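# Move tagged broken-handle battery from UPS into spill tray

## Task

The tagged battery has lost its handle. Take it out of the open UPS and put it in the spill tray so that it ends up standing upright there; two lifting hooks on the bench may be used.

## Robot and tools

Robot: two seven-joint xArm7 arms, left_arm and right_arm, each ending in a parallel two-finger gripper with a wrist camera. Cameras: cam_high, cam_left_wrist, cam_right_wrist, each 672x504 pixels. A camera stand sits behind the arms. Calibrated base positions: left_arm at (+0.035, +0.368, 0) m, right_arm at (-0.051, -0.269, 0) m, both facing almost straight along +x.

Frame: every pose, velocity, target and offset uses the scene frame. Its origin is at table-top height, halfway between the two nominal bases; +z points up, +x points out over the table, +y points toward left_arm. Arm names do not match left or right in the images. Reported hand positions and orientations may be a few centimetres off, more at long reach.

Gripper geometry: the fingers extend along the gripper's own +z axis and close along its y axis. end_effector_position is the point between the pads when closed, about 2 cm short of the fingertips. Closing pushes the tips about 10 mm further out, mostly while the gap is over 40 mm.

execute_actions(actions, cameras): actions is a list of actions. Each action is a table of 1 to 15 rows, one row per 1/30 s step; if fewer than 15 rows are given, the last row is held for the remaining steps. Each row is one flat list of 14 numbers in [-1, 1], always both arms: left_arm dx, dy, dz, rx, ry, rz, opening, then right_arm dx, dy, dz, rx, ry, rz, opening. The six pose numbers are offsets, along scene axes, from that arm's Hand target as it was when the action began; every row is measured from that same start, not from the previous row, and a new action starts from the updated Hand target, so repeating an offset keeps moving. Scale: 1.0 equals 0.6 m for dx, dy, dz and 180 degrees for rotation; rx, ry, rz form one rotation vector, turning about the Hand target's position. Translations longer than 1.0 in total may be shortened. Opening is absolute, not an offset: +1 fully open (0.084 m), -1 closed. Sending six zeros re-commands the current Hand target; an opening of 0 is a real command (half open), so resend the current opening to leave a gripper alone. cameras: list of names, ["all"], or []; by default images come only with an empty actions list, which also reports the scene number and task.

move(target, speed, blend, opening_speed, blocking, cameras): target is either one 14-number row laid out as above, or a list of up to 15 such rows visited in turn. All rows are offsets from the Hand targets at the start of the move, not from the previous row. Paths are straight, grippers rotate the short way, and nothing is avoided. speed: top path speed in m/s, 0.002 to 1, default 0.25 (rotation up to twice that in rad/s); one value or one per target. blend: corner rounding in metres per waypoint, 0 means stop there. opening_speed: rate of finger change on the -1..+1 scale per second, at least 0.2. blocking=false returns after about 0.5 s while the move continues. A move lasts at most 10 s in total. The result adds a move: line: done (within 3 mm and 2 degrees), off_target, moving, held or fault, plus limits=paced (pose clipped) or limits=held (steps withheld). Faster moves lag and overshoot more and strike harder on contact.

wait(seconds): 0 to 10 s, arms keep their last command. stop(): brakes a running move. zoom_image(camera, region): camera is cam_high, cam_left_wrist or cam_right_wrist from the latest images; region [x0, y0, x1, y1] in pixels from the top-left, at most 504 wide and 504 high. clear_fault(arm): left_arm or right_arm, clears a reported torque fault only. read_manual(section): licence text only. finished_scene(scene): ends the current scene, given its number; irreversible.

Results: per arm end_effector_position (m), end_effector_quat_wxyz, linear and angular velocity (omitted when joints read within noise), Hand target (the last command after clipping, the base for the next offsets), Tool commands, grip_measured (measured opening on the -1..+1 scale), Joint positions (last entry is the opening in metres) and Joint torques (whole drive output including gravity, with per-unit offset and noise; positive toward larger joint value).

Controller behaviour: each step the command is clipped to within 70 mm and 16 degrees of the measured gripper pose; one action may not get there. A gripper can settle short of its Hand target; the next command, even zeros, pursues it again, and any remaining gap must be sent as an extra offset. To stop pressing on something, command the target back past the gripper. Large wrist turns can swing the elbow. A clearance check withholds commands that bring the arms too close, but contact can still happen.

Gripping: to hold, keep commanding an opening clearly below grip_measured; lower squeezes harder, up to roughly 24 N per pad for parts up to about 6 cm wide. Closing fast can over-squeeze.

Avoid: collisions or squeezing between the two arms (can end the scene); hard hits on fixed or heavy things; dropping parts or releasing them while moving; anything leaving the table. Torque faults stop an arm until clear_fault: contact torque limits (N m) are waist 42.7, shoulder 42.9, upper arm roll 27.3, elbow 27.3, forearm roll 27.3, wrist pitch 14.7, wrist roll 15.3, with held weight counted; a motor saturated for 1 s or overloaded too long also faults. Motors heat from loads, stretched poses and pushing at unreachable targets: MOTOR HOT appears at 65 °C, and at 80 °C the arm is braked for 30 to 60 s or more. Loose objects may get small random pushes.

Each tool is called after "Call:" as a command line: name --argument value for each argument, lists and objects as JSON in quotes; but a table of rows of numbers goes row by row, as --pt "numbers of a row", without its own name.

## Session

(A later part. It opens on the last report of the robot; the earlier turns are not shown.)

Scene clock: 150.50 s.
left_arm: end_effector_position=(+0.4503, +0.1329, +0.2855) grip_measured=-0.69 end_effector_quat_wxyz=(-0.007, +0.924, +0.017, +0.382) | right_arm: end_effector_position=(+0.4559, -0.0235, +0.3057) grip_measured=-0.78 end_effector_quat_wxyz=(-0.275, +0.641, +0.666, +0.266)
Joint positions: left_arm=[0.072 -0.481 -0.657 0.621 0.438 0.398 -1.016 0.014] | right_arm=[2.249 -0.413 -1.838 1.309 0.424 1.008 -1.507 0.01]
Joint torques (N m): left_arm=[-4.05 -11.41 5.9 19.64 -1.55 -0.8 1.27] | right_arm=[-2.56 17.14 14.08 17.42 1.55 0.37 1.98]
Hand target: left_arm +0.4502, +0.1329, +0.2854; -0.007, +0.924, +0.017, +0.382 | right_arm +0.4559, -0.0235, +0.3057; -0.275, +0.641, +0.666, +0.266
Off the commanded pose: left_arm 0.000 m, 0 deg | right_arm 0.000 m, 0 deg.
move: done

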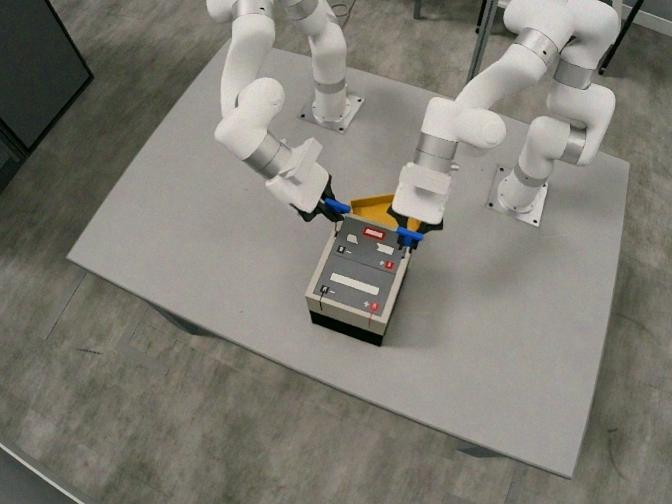

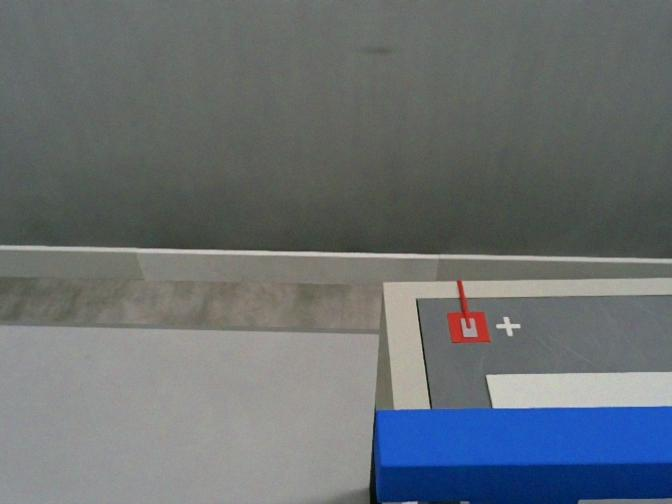

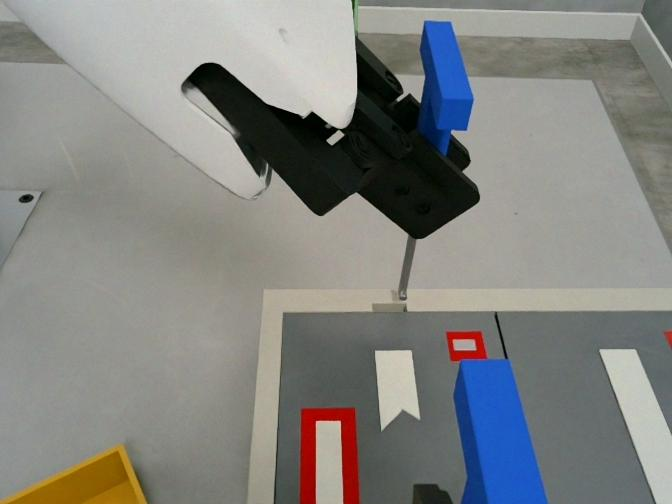

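Call:
zoom_image --camera "cam_right_wrist" --region '[360, 230, 450, 320]'

Call:
zoom_image --camera "cam_high" --region '[310, 190, 370, 250]'

Call:
zoom_image --camera "cam_high" --region '[380, 210, 430, 260]'

Scaled by 5.600 from the camera's 672x504 image, which has a finer 960x720 frame.

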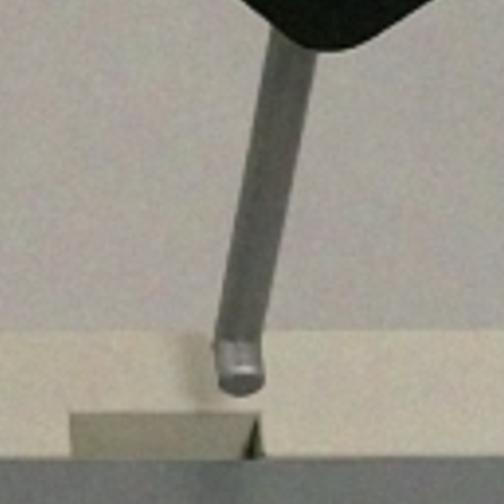

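Scaled by 8.400 from the camera's 672x504 image, which has a finer 960x720 frame.

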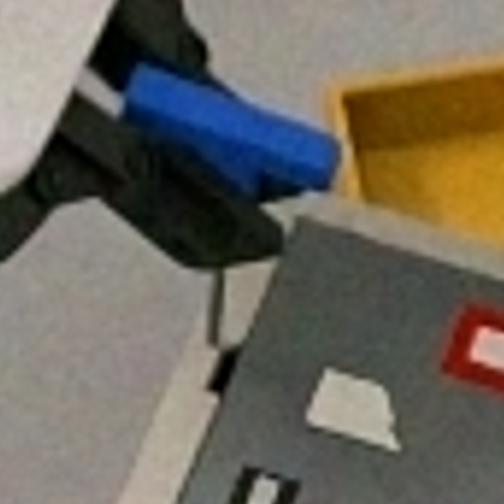

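Scaled by 10.080 from the camera's 672x504 image, which has a finer 960x720 frame.

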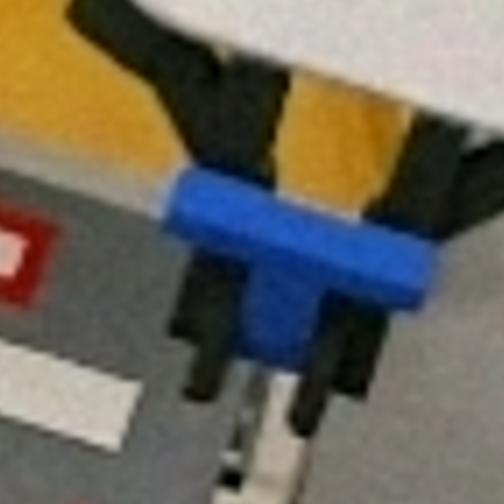

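Call:
move --pt "0.0018 0.0052 0 0 0 -0.25 -1 0 0 0 0 0 0 -1" --pt "0.0067 0.0073 0 0 0 -0.5 -1 0 0 0 0 0 0 -1" --speed 0.3 --blend '[0.005, 0]' --cameras '["all"]'

Call:
zoom_image --camera "cam_right_wrist" --region '[340, 220, 460, 340]'

Scene clock: 157.93 s.
left_arm: end_effector_position=(+0.4543, +0.1373, +0.2854) grip_measured=-0.69 end_effector_quat_wxyz=(+0.265, +0.665, -0.641, +0.276) | right_arm: end_effector_position=(+0.4559, -0.0235, +0.3057) grip_measured=-0.78 end_effector_quat_wxyz=(-0.275, +0.641, +0.666, +0.266)
Joint positions: left_arm=[-1.672 -0.746 1.244 0.863 0 0.758 1.143 0.014] | right_arm=[2.249 -0.413 -1.838 1.309 0.424 1.008 -1.507 0.01]
Joint torques (N m): left_arm=[-4.01 0.26 -7.66 16.38 0.88 -0.47 1.29] | right_arm=[-2.39 16.88 13.43 17.22 1.11 0.32 1.96]
Hand target: left_arm +0.4543, +0.1373, +0.2854; +0.265, +0.665, -0.641, +0.276 | right_arm +0.4559, -0.0235, +0.3057; -0.275, +0.641, +0.666, +0.266
Off the commanded pose: left_arm 0.000 m, 0 deg | right_arm 0.000 m, 0 deg.
move: done

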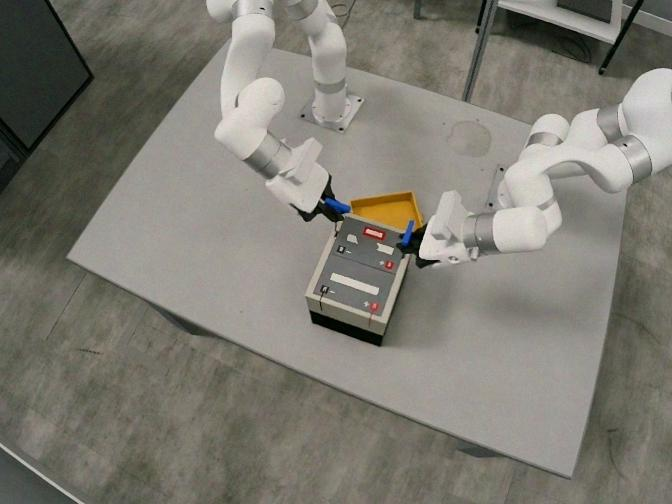

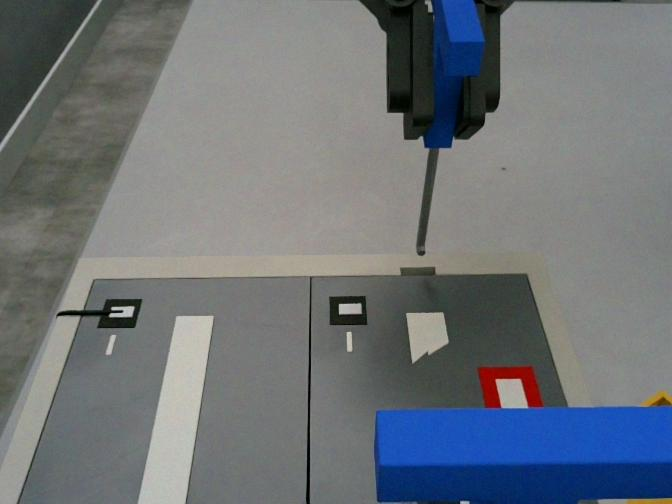

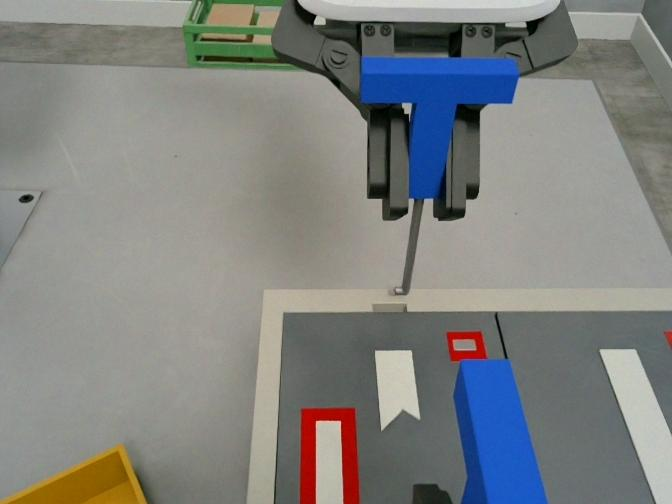

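Scaled by 4.200 from the camera's 672x504 image, which has a finer 960x720 frame.

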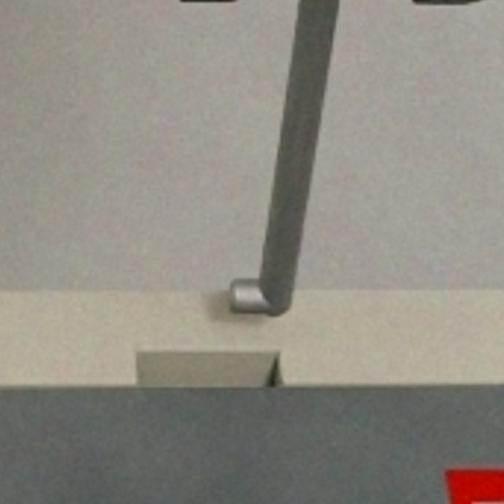

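Call:
move --pt "0 0 -0.0693 0 0 0 -1 -0.093 -0.211 0.19 -0.2426 0.0762 -0.2059 -1" --pt "0 0 -0.0693 0 0 0 -1 -0.093 -0.211 0.19 0 0 -0.4337 -1" --speed '[0.2, 0.3]' --cameras '["all"]'

Scene clock: 164.60 s.
left_arm: end_effector_position=(+0.4543, +0.1373, +0.2439) grip_measured=-0.92 end_effector_quat_wxyz=(+0.265, +0.665, -0.641, +0.276) | right_arm: end_effector_position=(+0.4001, -0.1501, +0.4197) grip_measured=-0.78 end_effector_quat_wxyz=(-0.047, +0.917, +0.114, +0.380)
Joint positions: left_arm=[-1.719 -0.751 1.339 0.797 0.01 0.663 1.196 0.004] | right_arm=[2.34 0.901 -2.401 0.86 1.031 0.956 -0.701 0.01]
Joint torques (N m): left_arm=[1.76 8.9 0.64 7.43 3.58 -3.33 1.14] | right_arm=[2.32 3.38 -11.92 10.2 1.55 -3.75 1.94]
Hand target: left_arm +0.4543, +0.1373, +0.2439; +0.265, +0.665, -0.641, +0.276 | right_arm +0.4001, -0.1501, +0.4197; -0.047, +0.917, +0.114, +0.380
Off the commanded pose: left_arm 0.000 m, 0 deg | right_arm 0.000 m, 0 deg.
move: done

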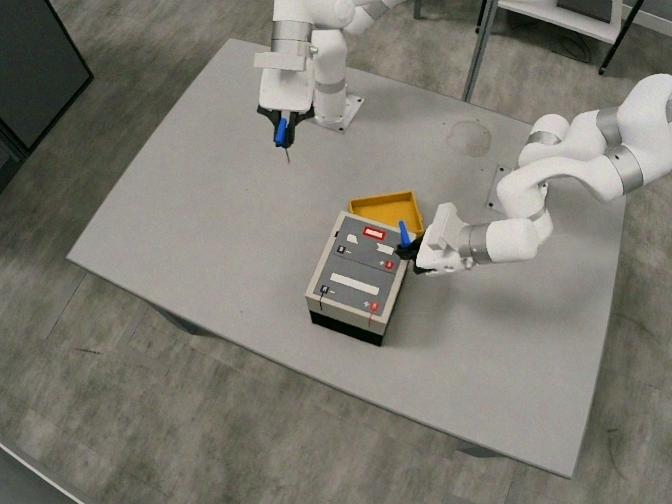

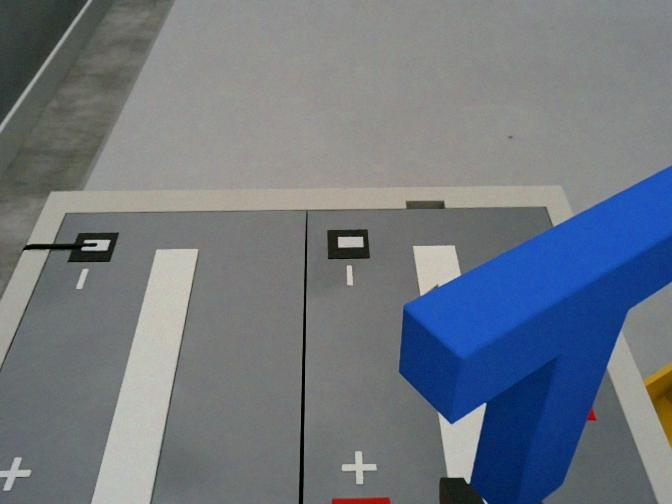

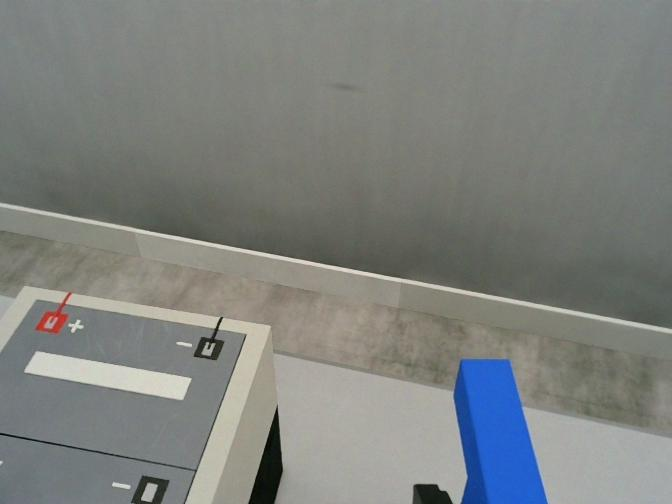

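Call:
zoom_image --camera "cam_high" --region '[370, 200, 450, 280]'

Call:
zoom_image --camera "cam_left_wrist" --region '[380, 150, 672, 504]'

Scaled by 6.300 from the camera's 672x504 image, which has a finer 960x720 frame.

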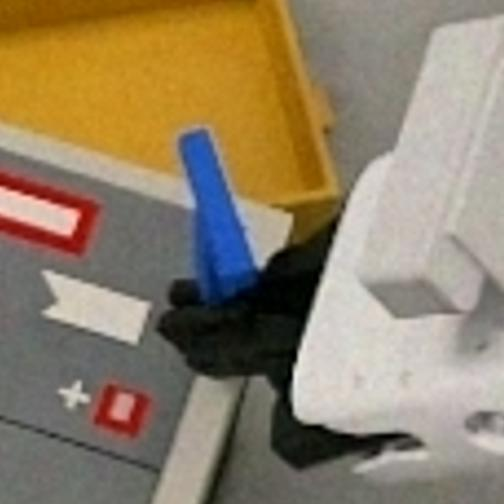

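Scaled by 1.424 from the camera's 672x504 image, which has a finer 960x720 frame.

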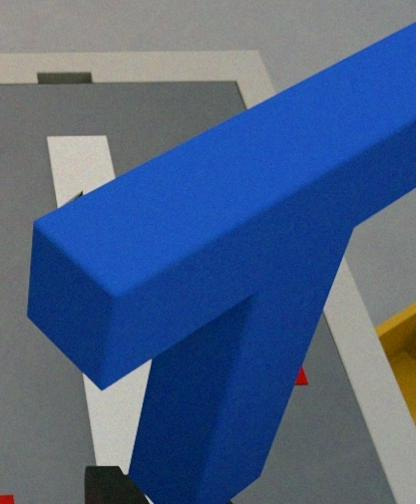

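Call:
move --target '[0, 0.02, 0.1, 0, 0, 0, -1, 0.04, 0, 0, 0, 0, 0.278, -1]' --speed 0.2 --cameras '["all"]'

Call:
zoom_image --camera "cam_high" --region '[370, 180, 450, 260]'

Scene clock: 168.20 s.
left_arm: end_effector_position=(+0.4543, +0.1493, +0.3039) grip_measured=-0.92 end_effector_quat_wxyz=(+0.265, +0.665, -0.641, +0.276) | right_arm: end_effector_position=(+0.4241, -0.1501, +0.4197) grip_measured=-0.78 end_effector_quat_wxyz=(-0.203, +0.783, +0.491, +0.324)
Joint positions: left_arm=[-1.627 -0.759 1.202 0.893 0.003 0.821 1.132 0.004] | right_arm=[2.45 0.311 -2.584 1.18 0.954 1.32 -1.495 0.01]
Joint torques (N m): left_arm=[4.42 0.23 -11.65 16.54 -1.62 -0.61 -1.38] | right_arm=[2.23 2.54 -2.5 18.27 -0.45 0.33 -2.14]
Hand target: left_arm +0.4543, +0.1493, +0.3039; +0.265, +0.665, -0.641, +0.276 | right_arm +0.4241, -0.1501, +0.4197; -0.203, +0.783, +0.491, +0.324
Off the commanded pose: left_arm 0.000 m, 0 deg | right_arm 0.000 m, 0 deg.
move: done

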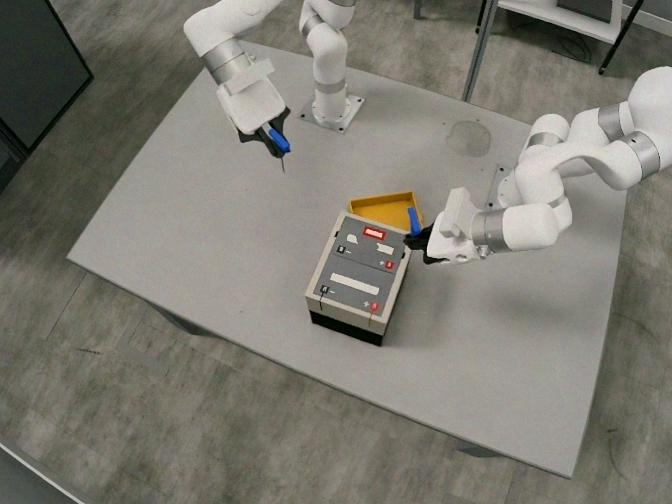

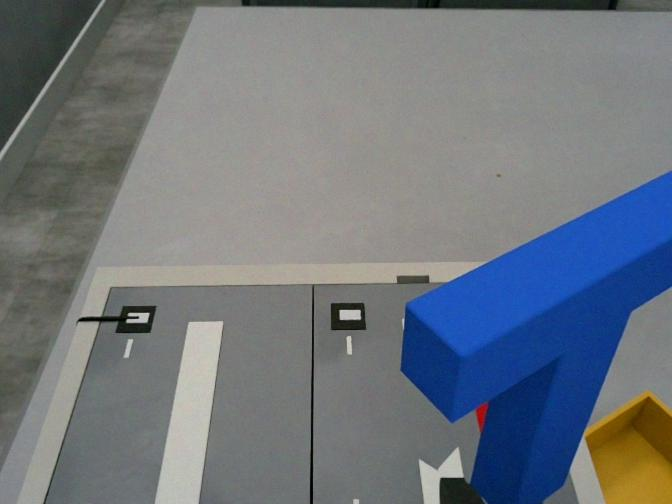

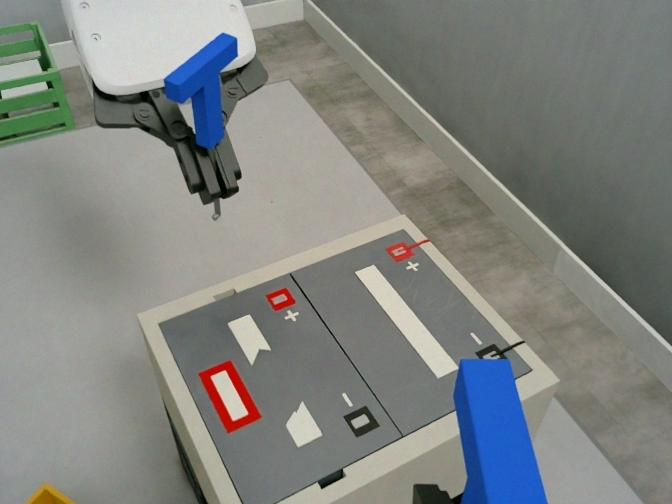

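Scaled by 6.300 from the camera's 672x504 image, which has a finer 960x720 frame.

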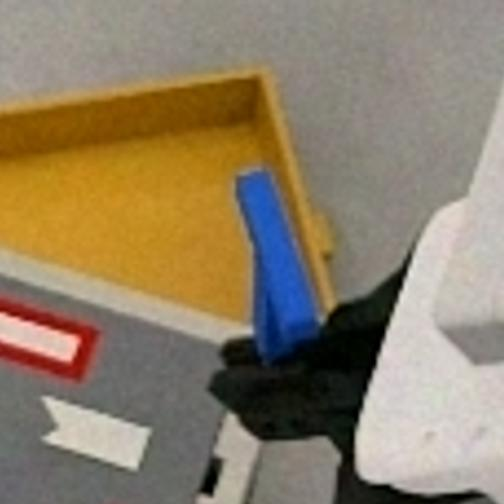

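Call:
zoom_image --camera "cam_right_wrist" --region '[150, 20, 270, 230]'

Scaled by 2.400 from the camera's 672x504 image, which has a finer 960x720 frame.

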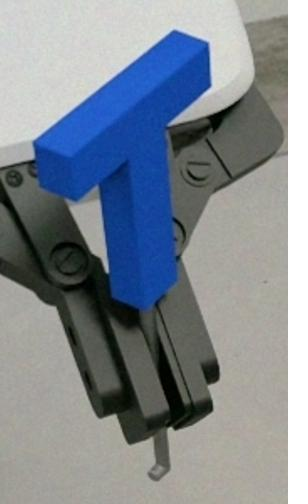

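Call:
move --target '[-0.0007, -0.01, -0.065, 0, 0, -0.1778, -1, 0.04, 0.08, -0.08, 0, 0, 0.14, -1]' --speed 0.15 --cameras '["all"]'

Call:
zoom_image --camera "cam_right_wrist" --region '[330, 100, 530, 300]'

Scene clock: 173.23 s.
left_arm: end_effector_position=(+0.4538, +0.1433, +0.2649) grip_measured=-0.92 end_effector_quat_wxyz=(-0.331, -0.463, +0.800, -0.192) | right_arm: end_effector_position=(+0.4481, -0.1021, +0.3717) grip_measured=-0.78 end_effector_quat_wxyz=(-0.269, +0.657, +0.650, +0.272)
Joint positions: left_arm=[-2.076 -0.881 1.538 1.241 0.101 1.255 1.515 0.004] | right_arm=[2.535 -0.077 -2.464 1.409 0.753 1.381 -1.696 0.01]
Joint torques (N m): left_arm=[-3.77 10.44 -10.46 14.02 0.56 0.1 1.24] | right_arm=[2.29 8.41 4.01 18.39 -0.43 0.65 -2.08]
Hand target: left_arm +0.4538, +0.1433, +0.2649; -0.331, -0.463, +0.800, -0.192 | right_arm +0.4481, -0.1021, +0.3717; -0.269, +0.657, +0.650, +0.272
Off the commanded pose: left_arm 0.000 m, 0 deg | right_arm 0.000 m, 0 deg.
move: done

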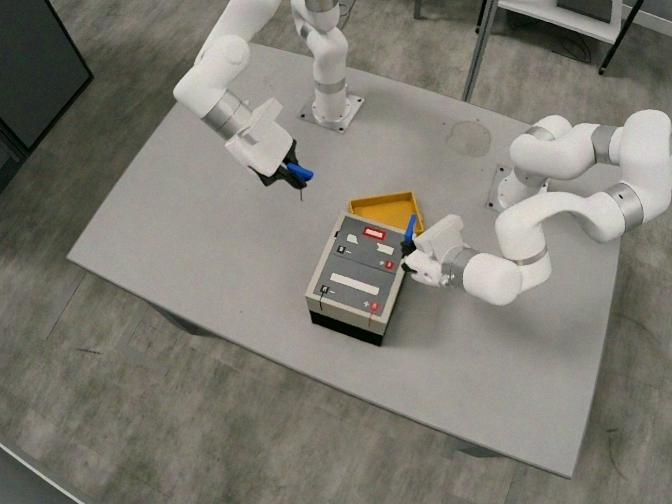

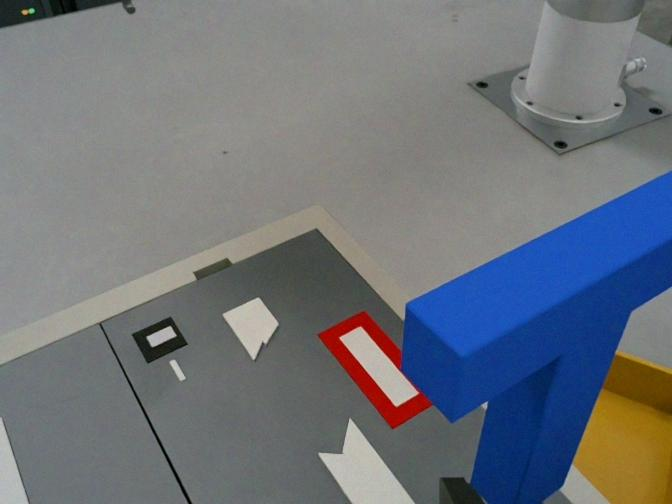

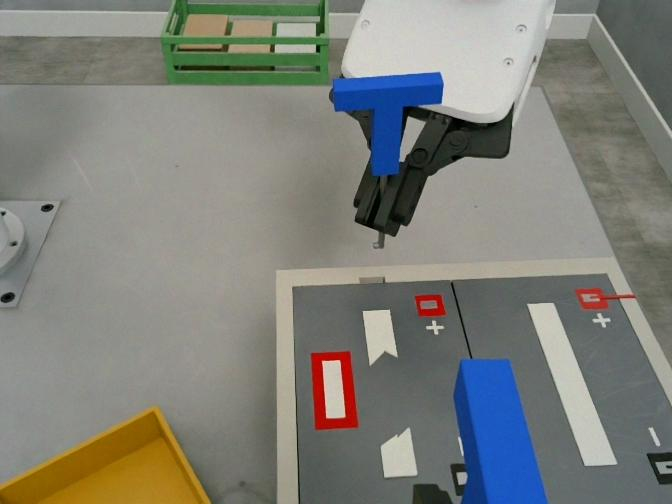

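Scaled by 2.520 from the camera's 672x504 image, which has a finer 960x720 frame.

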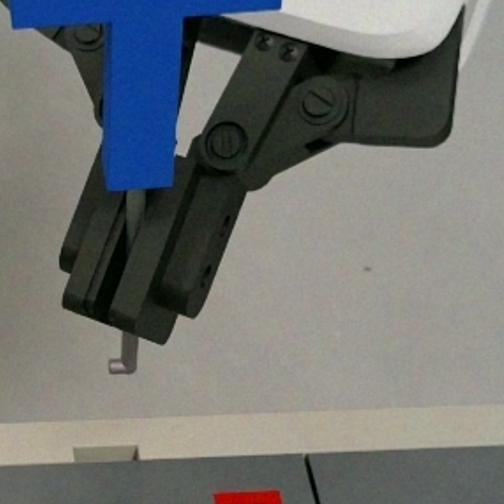

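Call:
move --target '[-0.0033, 0, -0.03, 0, 0, 0, -1, 0, 0, 0, 0, 0, 0, -1]' --speed 0.1 --cameras '["cam_right_wrist"]'

Call:
zoom_image --camera "cam_right_wrist" --region '[330, 220, 430, 320]'

Scene clock: 174.90 s.
left_arm: end_effector_position=(+0.4519, +0.1433, +0.2469) grip_measured=-0.92 end_effector_quat_wxyz=(-0.331, -0.463, +0.800, -0.192) | right_arm: end_effector_position=(+0.4481, -0.1021, +0.3717) grip_measured=-0.78 end_effector_quat_wxyz=(-0.269, +0.657, +0.650, +0.272)
Joint positions: left_arm=[-2.075 -0.893 1.56 1.204 0.115 1.218 1.53 0.004] | right_arm=[2.535 -0.078 -2.464 1.409 0.753 1.381 -1.696 0.01]
Joint torques (N m): left_arm=[4.34 10.32 -10.53 7.34 0.55 -3.06 1.25] | right_arm=[2.19 8.23 3.86 18.53 -0.39 0.59 -2.06]
Hand target: left_arm +0.4519, +0.1433, +0.2469; -0.331, -0.463, +0.800, -0.192 | right_arm +0.4481, -0.1021, +0.3717; -0.269, +0.657, +0.650, +0.272
Off the commanded pose: left_arm 0.000 m, 0 deg | right_arm 0.000 m, 0 deg.
move: done
Images, in order (width x height): cam_right_wrist 672x504.

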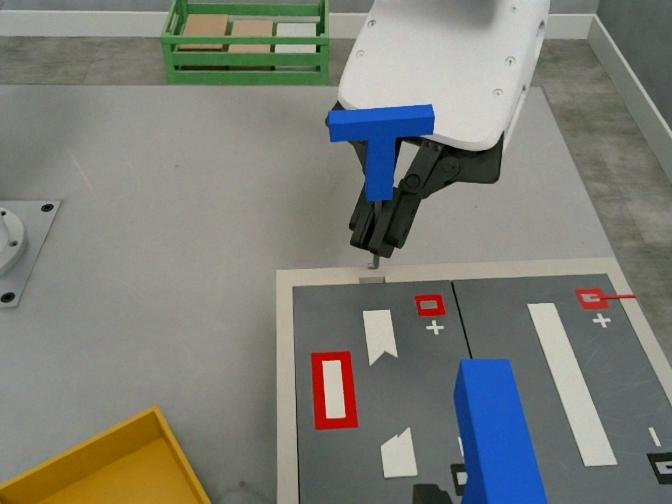

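Scaled by 5.040 from the camera's 672x504 image, which has a finer 960x720 frame.

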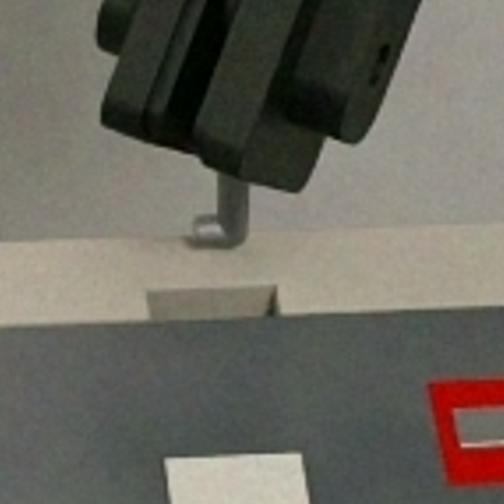

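Call:
move --target '[-0.0005, -0.001, -0.0125, 0, 0, 0, -1, 0, 0, 0, 0, 0, 0, -1]' --speed 0.05 --cameras '["cam_right_wrist"]'

Call:
zoom_image --camera "cam_right_wrist" --region '[330, 220, 430, 320]'

Scene clock: 176.10 s.
left_arm: end_effector_position=(+0.4516, +0.1427, +0.2394) grip_measured=-0.92 end_effector_quat_wxyz=(-0.331, -0.463, +0.800, -0.192) | right_arm: end_effector_position=(+0.4481, -0.1021, +0.3717) grip_measured=-0.78 end_effector_quat_wxyz=(-0.269, +0.657, +0.650, +0.272)
Joint positions: left_arm=[-2.078 -0.898 1.571 1.192 0.121 1.203 1.536 0.004] | right_arm=[2.535 -0.078 -2.464 1.409 0.753 1.381 -1.696 0.01]
Joint torques (N m): left_arm=[-3.61 10.41 -3.09 1.99 3.79 -2.31 1.39] | right_arm=[2.2 8.29 3.86 18.38 -0.36 0.62 -1.91]
Hand target: left_arm +0.4516, +0.1427, +0.2394; -0.331, -0.463, +0.800, -0.192 | right_arm +0.4481, -0.1021, +0.3717; -0.269, +0.657, +0.650, +0.272
Off the commanded pose: left_arm 0.000 m, 0 deg | right_arm 0.000 m, 0 deg.
move: done
Images, in order (width x height): cam_right_wrist 672x504.

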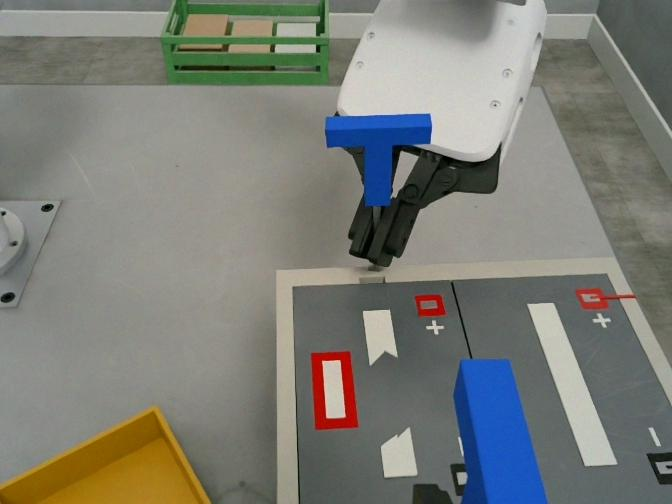

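Scaled by 5.040 from the camera's 672x504 image, which has a finer 960x720 frame.

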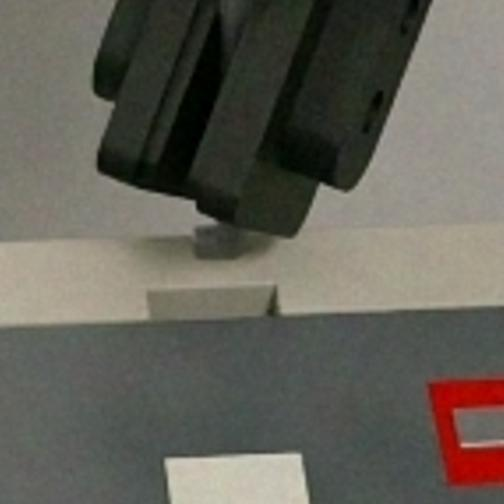

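Call:
move --pt "0 0 0.0083 0 0 0 -1 0 0 0 0 0 0 -1" --pt "0 -0.0155 0.0083 0 0 0 -1 0 0 0 0 0 0 -1" --speed 0.1 --cameras '["cam_right_wrist"]'

Call:
zoom_image --camera "cam_right_wrist" --region '[330, 220, 430, 320]'

Scene clock: 177.70 s.
left_arm: end_effector_position=(+0.4516, +0.1334, +0.2444) grip_measured=-0.92 end_effector_quat_wxyz=(-0.331, -0.463, +0.800, -0.192) | right_arm: end_effector_position=(+0.4481, -0.1021, +0.3717) grip_measured=-0.78 end_effector_quat_wxyz=(-0.269, +0.657, +0.650, +0.272)
Joint positions: left_arm=[-2.1 -0.892 1.569 1.203 0.115 1.198 1.521 0.004] | right_arm=[2.535 -0.078 -2.464 1.409 0.753 1.381 -1.696 0.01]
Joint torques (N m): left_arm=[-4.07 19.92 -10.58 13.76 -2.3 -2.95 -1.31] | right_arm=[2.2 8.34 3.85 18.28 -0.36 0.69 -1.71]
Hand target: left_arm +0.4516, +0.1334, +0.2443; -0.331, -0.463, +0.800, -0.192 | right_arm +0.4481, -0.1021, +0.3717; -0.269, +0.657, +0.650, +0.272
Off the commanded pose: left_arm 0.000 m, 0 deg | right_arm 0.000 m, 0 deg.
move: done
Images, in order (width x height): cam_right_wrist 672x504.

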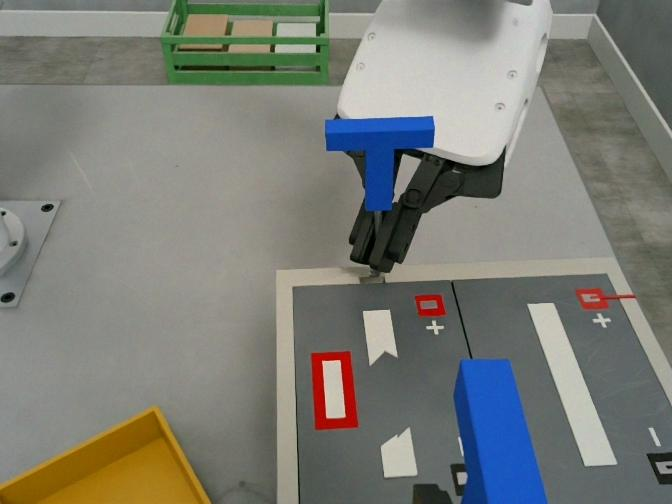

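Scaled by 5.040 from the camera's 672x504 image, which has a finer 960x720 frame.

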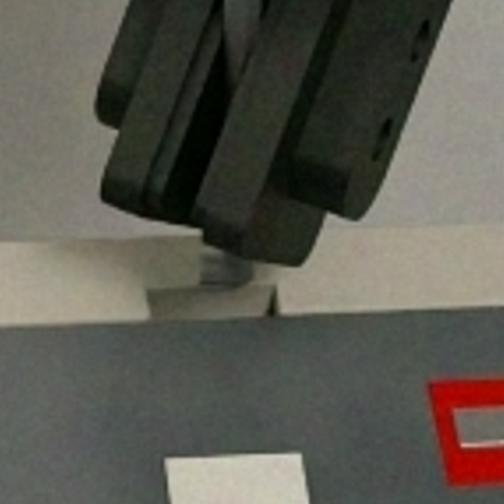

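Call:
move --target '[0, -0.001, -0.0317, 0, 0, 0, -1, 0, 0, 0, 0, 0, 0, -1]' --speed 0.03 --cameras '["cam_right_wrist", "cam_high"]'

Call:
zoom_image --camera "cam_right_wrist" --region '[310, 100, 470, 310]'

Scene clock: 179.67 s.
left_arm: end_effector_position=(+0.4452, +0.1193, +0.2476) grip_measured=-0.92 end_effector_quat_wxyz=(-0.325, -0.443, +0.810, -0.204) | right_arm: end_effector_position=(+0.4481, -0.1021, +0.3717) grip_measured=-0.78 end_effector_quat_wxyz=(-0.269, +0.657, +0.650, +0.272)
Joint positions: left_arm=[-2.108 -0.905 1.544 1.18 0.129 1.166 1.535 0.004] | right_arm=[2.535 -0.078 -2.464 1.409 0.753 1.381 -1.696 0.01]
Joint torques (N m): left_arm=[-2.64 14.97 -14.46 7.28 0.34 -2.74 0.03] | right_arm=[2.2 8.4 3.77 18.44 -0.36 0.63 -1.52]
Hand target: left_arm +0.4452, +0.1193, +0.2476; -0.325, -0.443, +0.810, -0.204 (not the last commanded pose) | right_arm +0.4481, -0.1021, +0.3717; -0.269, +0.657, +0.650, +0.272
Tool commands: left_gripper/opening=-1.0 right_gripper/opening=-1.0
Off the commanded pose: left_arm 0.027 m, 3 deg | right_arm 0.000 m, 0 deg.
TORQUE FAULT: the external load on joint 3 (upper arm roll) of the left arm reached its load limit, and that arm stopped. The contact can be on any part of that arm beyond that joint, not only on its tool. A torque fault puts only its own arm into a fault stop. That arm's remaining commands of this call were not run. The hold on joint 3 (upper arm roll) of that arm was moved back by the arm itself, up to 3 degrees, as the stop began. That arm is still stopped at the end of this call. While its stop runs, that arm, its gripper or tool too, takes no new command.
CLEAR FAULT: the left arm stays stopped (state 4) until you call clear_fault(arm="left_arm").
End effector pose when the fault began: left_arm: position (+0.4517, +0.1327, +0.2279), quat_wxyz (-0.331, -0.463, +0.800, -0.193)
Joint positions when the fault began: left_arm=[-2.108 -0.905 1.596 1.18 0.13 1.165 1.535 0.004]
move: fault (left_arm)
Images, in order (width x height): cam_high 672x504, cam_right_wrist 672x504.

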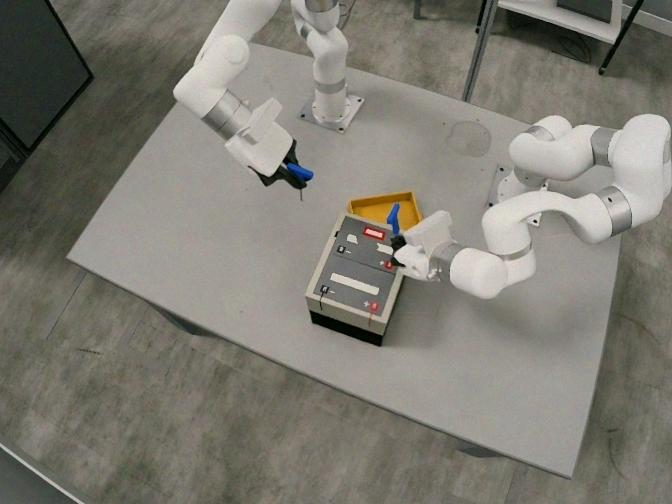

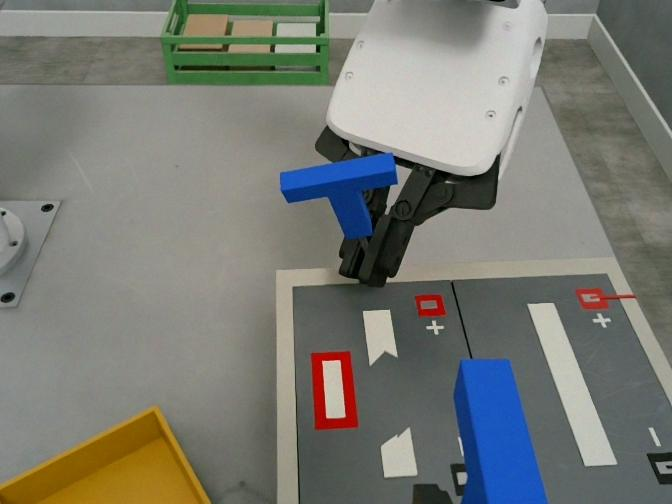

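Scaled by 2.400 from the camera's 672x504 image, which has a finer 960x720 frame.

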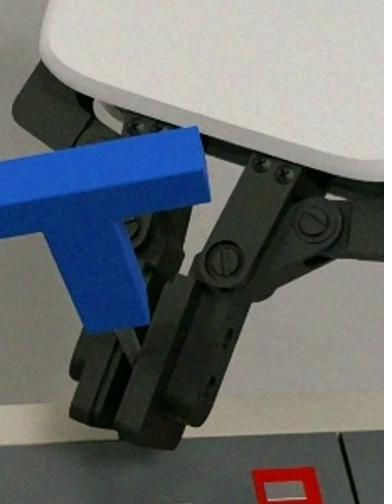

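Call:
clear_fault --arm "left_arm"

Call:
move --target '[0.012, 0.025, 0.05, 0, 0, 0, -1, 0, 0, 0, 0, 0, 0, -1]' --speed 0.08 --cameras '["cam_right_wrist"]'

Call:
zoom_image --camera "cam_right_wrist" --region '[270, 90, 450, 310]'

Scene clock: 180.20 s.
left_arm: end_effector_position=(+0.4452, +0.1193, +0.2476) grip_measured=-0.92 end_effector_quat_wxyz=(-0.325, -0.443, +0.810, -0.204) | right_arm: end_effector_position=(+0.4481, -0.1021, +0.3717) grip_measured=-0.78 end_effector_quat_wxyz=(-0.269, +0.657, +0.650, +0.272)
Joint positions: left_arm=[-2.108 -0.905 1.544 1.18 0.129 1.166 1.535 0.004] | right_arm=[2.535 -0.078 -2.464 1.409 0.753 1.381 -1.696 0.01]
Joint torques (N m): left_arm=[-2.75 15.11 -14.39 7.22 0.43 -2.8 -0.02] | right_arm=[2.36 8.22 3.79 18.34 -0.39 0.58 -1.49]
Hand target: left_arm +0.4452, +0.1193, +0.2476; -0.325, -0.443, +0.810, -0.204 (not the last commanded pose) | right_arm +0.4481, -0.1021, +0.3717; -0.269, +0.657, +0.650, +0.272
Tool commands: left_gripper/opening=-1.0 right_gripper/opening=-1.0
Off the commanded pose: left_arm 0.027 m, 3 deg | right_arm 0.000 m, 0 deg.
TORQUE FAULT, CONTINUED: the left arm's stop, for the torque fault of joint 3 (upper arm roll) that an earlier result reported, is over. The call counts as one of the actions that you can send in this scene. The hold on joint 3 (upper arm roll) of that arm was moved back by the arm itself, up to 3 degrees, as the stop began. That arm's target is now where it stood when the stop ended, not its last command. That arm's gripper keeps its grip as last carried out, and that arm accepts commands again: back off and push less far.
CLEAR FAULT: your call cleared the left arm's torque fault. If a joint's load stays at its limit, that arm stops again at once.

Scene clock: 181.03 s.
left_arm: end_effector_position=(+0.4524, +0.1342, +0.2776) grip_measured=-0.92 end_effector_quat_wxyz=(-0.325, -0.443, +0.810, -0.204) | right_arm: end_effector_position=(+0.4481, -0.1021, +0.3717) grip_measured=-0.78 end_effector_quat_wxyz=(-0.269, +0.657, +0.650, +0.272)
Joint positions: left_arm=[-2.086 -0.892 1.507 1.252 0.111 1.256 1.528 0.004] | right_arm=[2.535 -0.078 -2.464 1.409 0.753 1.381 -1.696 0.01]
Joint torques (N m): left_arm=[4.34 19.62 -14.42 14.03 -2.32 0.02 -1.3] | right_arm=[2.24 8.41 3.77 18.4 -0.36 0.64 -1.37]
Hand target: left_arm +0.4524, +0.1343, +0.2776; -0.325, -0.443, +0.810, -0.204 | right_arm +0.4481, -0.1021, +0.3717; -0.269, +0.657, +0.650, +0.272
Off the commanded pose: left_arm 0.000 m, 0 deg | right_arm 0.000 m, 0 deg.
move: done
Images, in order (width x height): cam_right_wrist 672x504.

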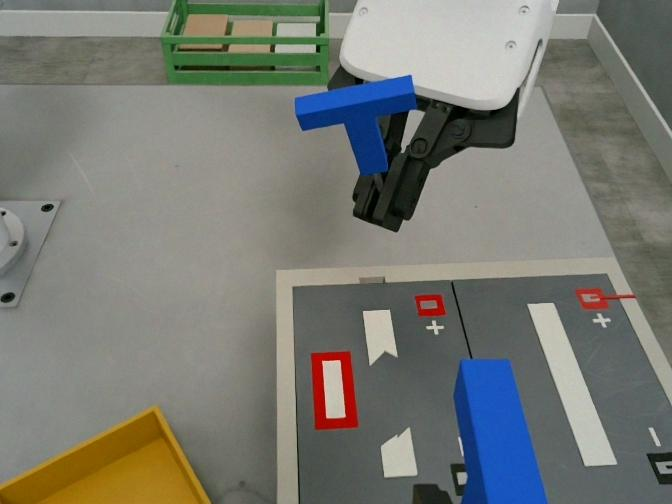

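Scaled by 2.291 from the camera's 672x504 image, which has a finer 960x720 frame.

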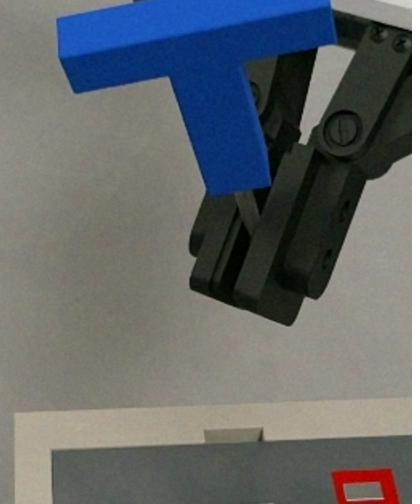

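Call:
move --target '[-0.0873, 0.3262, -0.2627, 0.2219, -0.1174, 0.014, -1, 0, 0, 0, 0, 0, 0, -1]' --speed 0.25 --cameras '["cam_left_wrist", "cam_high"]'

Call:
zoom_image --camera "cam_high" --region '[430, 230, 550, 330]'

Scene clock: 184.83 s.
left_arm: end_effector_position=(+0.4001, +0.3300, +0.1200) grip_measured=-0.92 end_effector_quat_wxyz=(+0.001, -0.500, +0.866, +0.000) | right_arm: end_effector_position=(+0.4481, -0.1021, +0.3717) grip_measured=-0.78 end_effector_quat_wxyz=(-0.269, +0.657, +0.650, +0.272)
Joint positions: left_arm=[-1.394 -0.599 1.261 0.626 0.713 0.966 1.443 0.004] | right_arm=[2.535 -0.078 -2.464 1.409 0.753 1.381 -1.696 0.01]
Joint torques (N m): left_arm=[4.27 6.51 -8.93 9.28 1.37 -3.56 -1.35] | right_arm=[2.22 8.4 3.59 18.41 -0.35 0.66 -0.96]
Hand target: left_arm +0.4000, +0.3300, +0.1200; +0.001, -0.500, +0.866, +0.000 | right_arm +0.4481, -0.1021, +0.3717; -0.269, +0.657, +0.650, +0.272
Off the commanded pose: left_arm 0.000 m, 0 deg | right_arm 0.000 m, 0 deg.
move: done
Images, in order (width x height): cam_high 672x504, cam_left_wrist 672x504.

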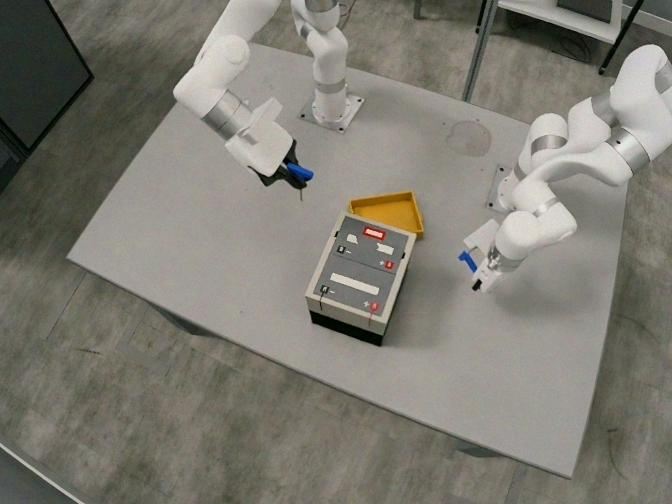

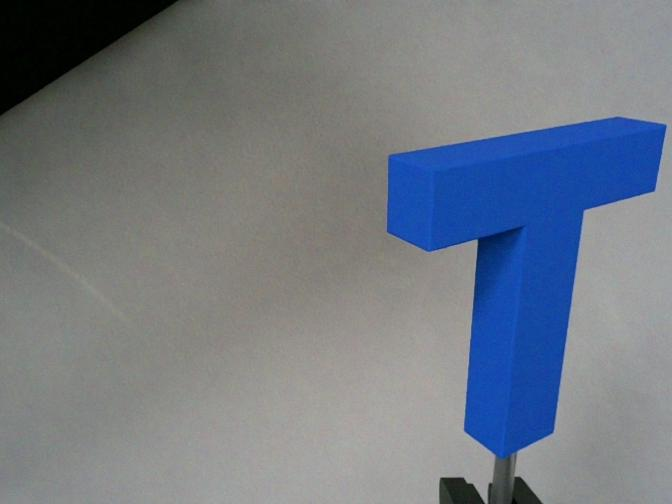

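Scaled by 4.200 from the camera's 672x504 image, which has a finer 960x720 frame.

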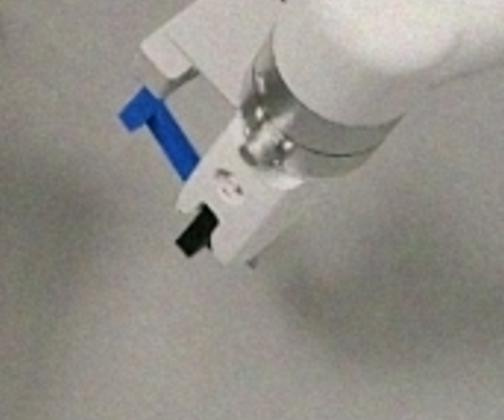

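Call:
move --pt "0 0 -0.11 0 0 0 -1 0 0 0 0 0 0 -1" --pt "0 0 -0.155 0 0 0 -1 0 0 0 0 0 0 -1" --speed '[0.15, 0.05]' --cameras '["cam_left_wrist"]'

Scene clock: 187.17 s.
left_arm: end_effector_position=(+0.4000, +0.3300, +0.0270) grip_measured=-0.92 end_effector_quat_wxyz=(+0.001, -0.500, +0.866, +0.000) | right_arm: end_effector_position=(+0.4481, -0.1021, +0.3717) grip_measured=-0.78 end_effector_quat_wxyz=(-0.269, +0.657, +0.650, +0.272)
Joint positions: left_arm=[-1.799 -0.482 1.793 0.576 0.853 0.646 1.374 0.004] | right_arm=[2.535 -0.078 -2.464 1.409 0.753 1.381 -1.696 0.01]
Joint torques (N m): left_arm=[-3.63 2.98 -4.21 13.36 1.44 -3.62 -1.26] | right_arm=[2.33 8.39 3.5 18.36 -0.3 0.64 -0.7]
Hand target: left_arm +0.4000, +0.3300, +0.0270; +0.001, -0.500, +0.866, +0.000 | right_arm +0.4481, -0.1021, +0.3717; -0.269, +0.657, +0.650, +0.272
Off the commanded pose: left_arm 0.000 m, 0 deg | right_arm 0.000 m, 0 deg.
move: done
Images, in order (width x height): cam_left_wrist 672x504.

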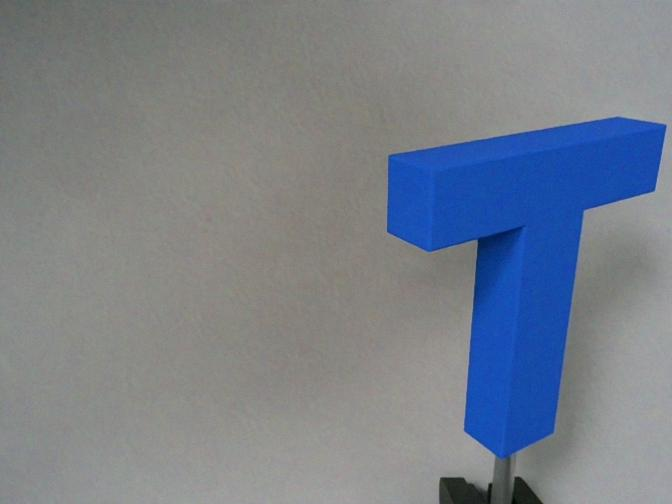

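Call:
move --target '[0, 0, 0.01, 0.1684, -0.0972, 0, -1, 0, 0, 0, 0, 0, 0, -1]' --speed 0.15 --cameras '["cam_left_wrist", "cam_high"]'

Call:
zoom_image --camera "cam_high" --region '[430, 230, 550, 330]'

Scene clock: 190.37 s.
left_arm: end_effector_position=(+0.4000, +0.3300, +0.0330) grip_measured=-0.92 end_effector_quat_wxyz=(+0.261, -0.477, +0.826, +0.151) | right_arm: end_effector_position=(+0.4481, -0.1021, +0.3717) grip_measured=-0.78 end_effector_quat_wxyz=(-0.269, +0.657, +0.650, +0.272)
Joint positions: left_arm=[-2.329 -0.252 1.978 0.532 1.327 0.864 0.63 0.004] | right_arm=[2.535 -0.078 -2.464 1.409 0.753 1.381 -1.696 0.01]
Joint torques (N m): left_arm=[-3.77 3.53 -0.67 12.81 1.41 1.47 -1.21] | right_arm=[2.15 8.4 3.38 18.34 -0.23 0.66 -0.42]
Hand target: left_arm +0.4000, +0.3300, +0.0330; +0.261, -0.477, +0.826, +0.151 | right_arm +0.4481, -0.1021, +0.3717; -0.269, +0.657, +0.650, +0.272
Off the commanded pose: left_arm 0.000 m, 0 deg | right_arm 0.000 m, 0 deg.
move: done
Images, in order (width x height): cam_high 672x504, cam_left_wrist 672x504.

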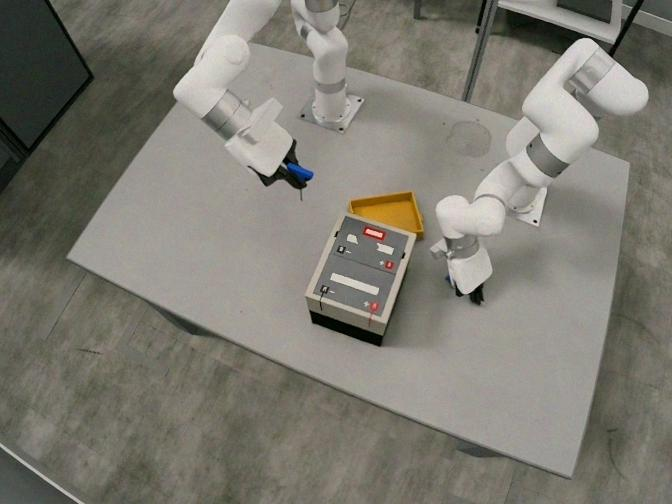

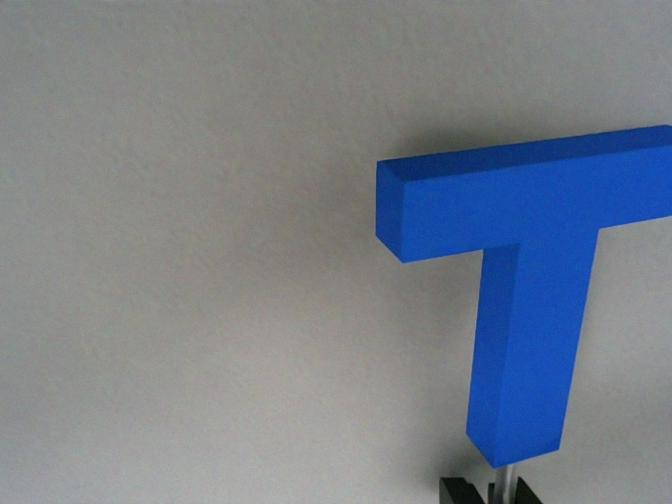

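Scaled by 4.200 from the camera's 672x504 image, which has a finer 960x720 frame.

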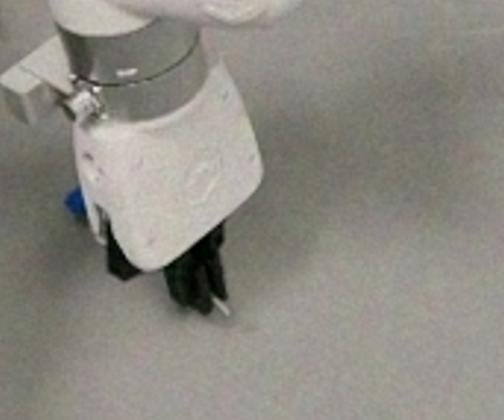

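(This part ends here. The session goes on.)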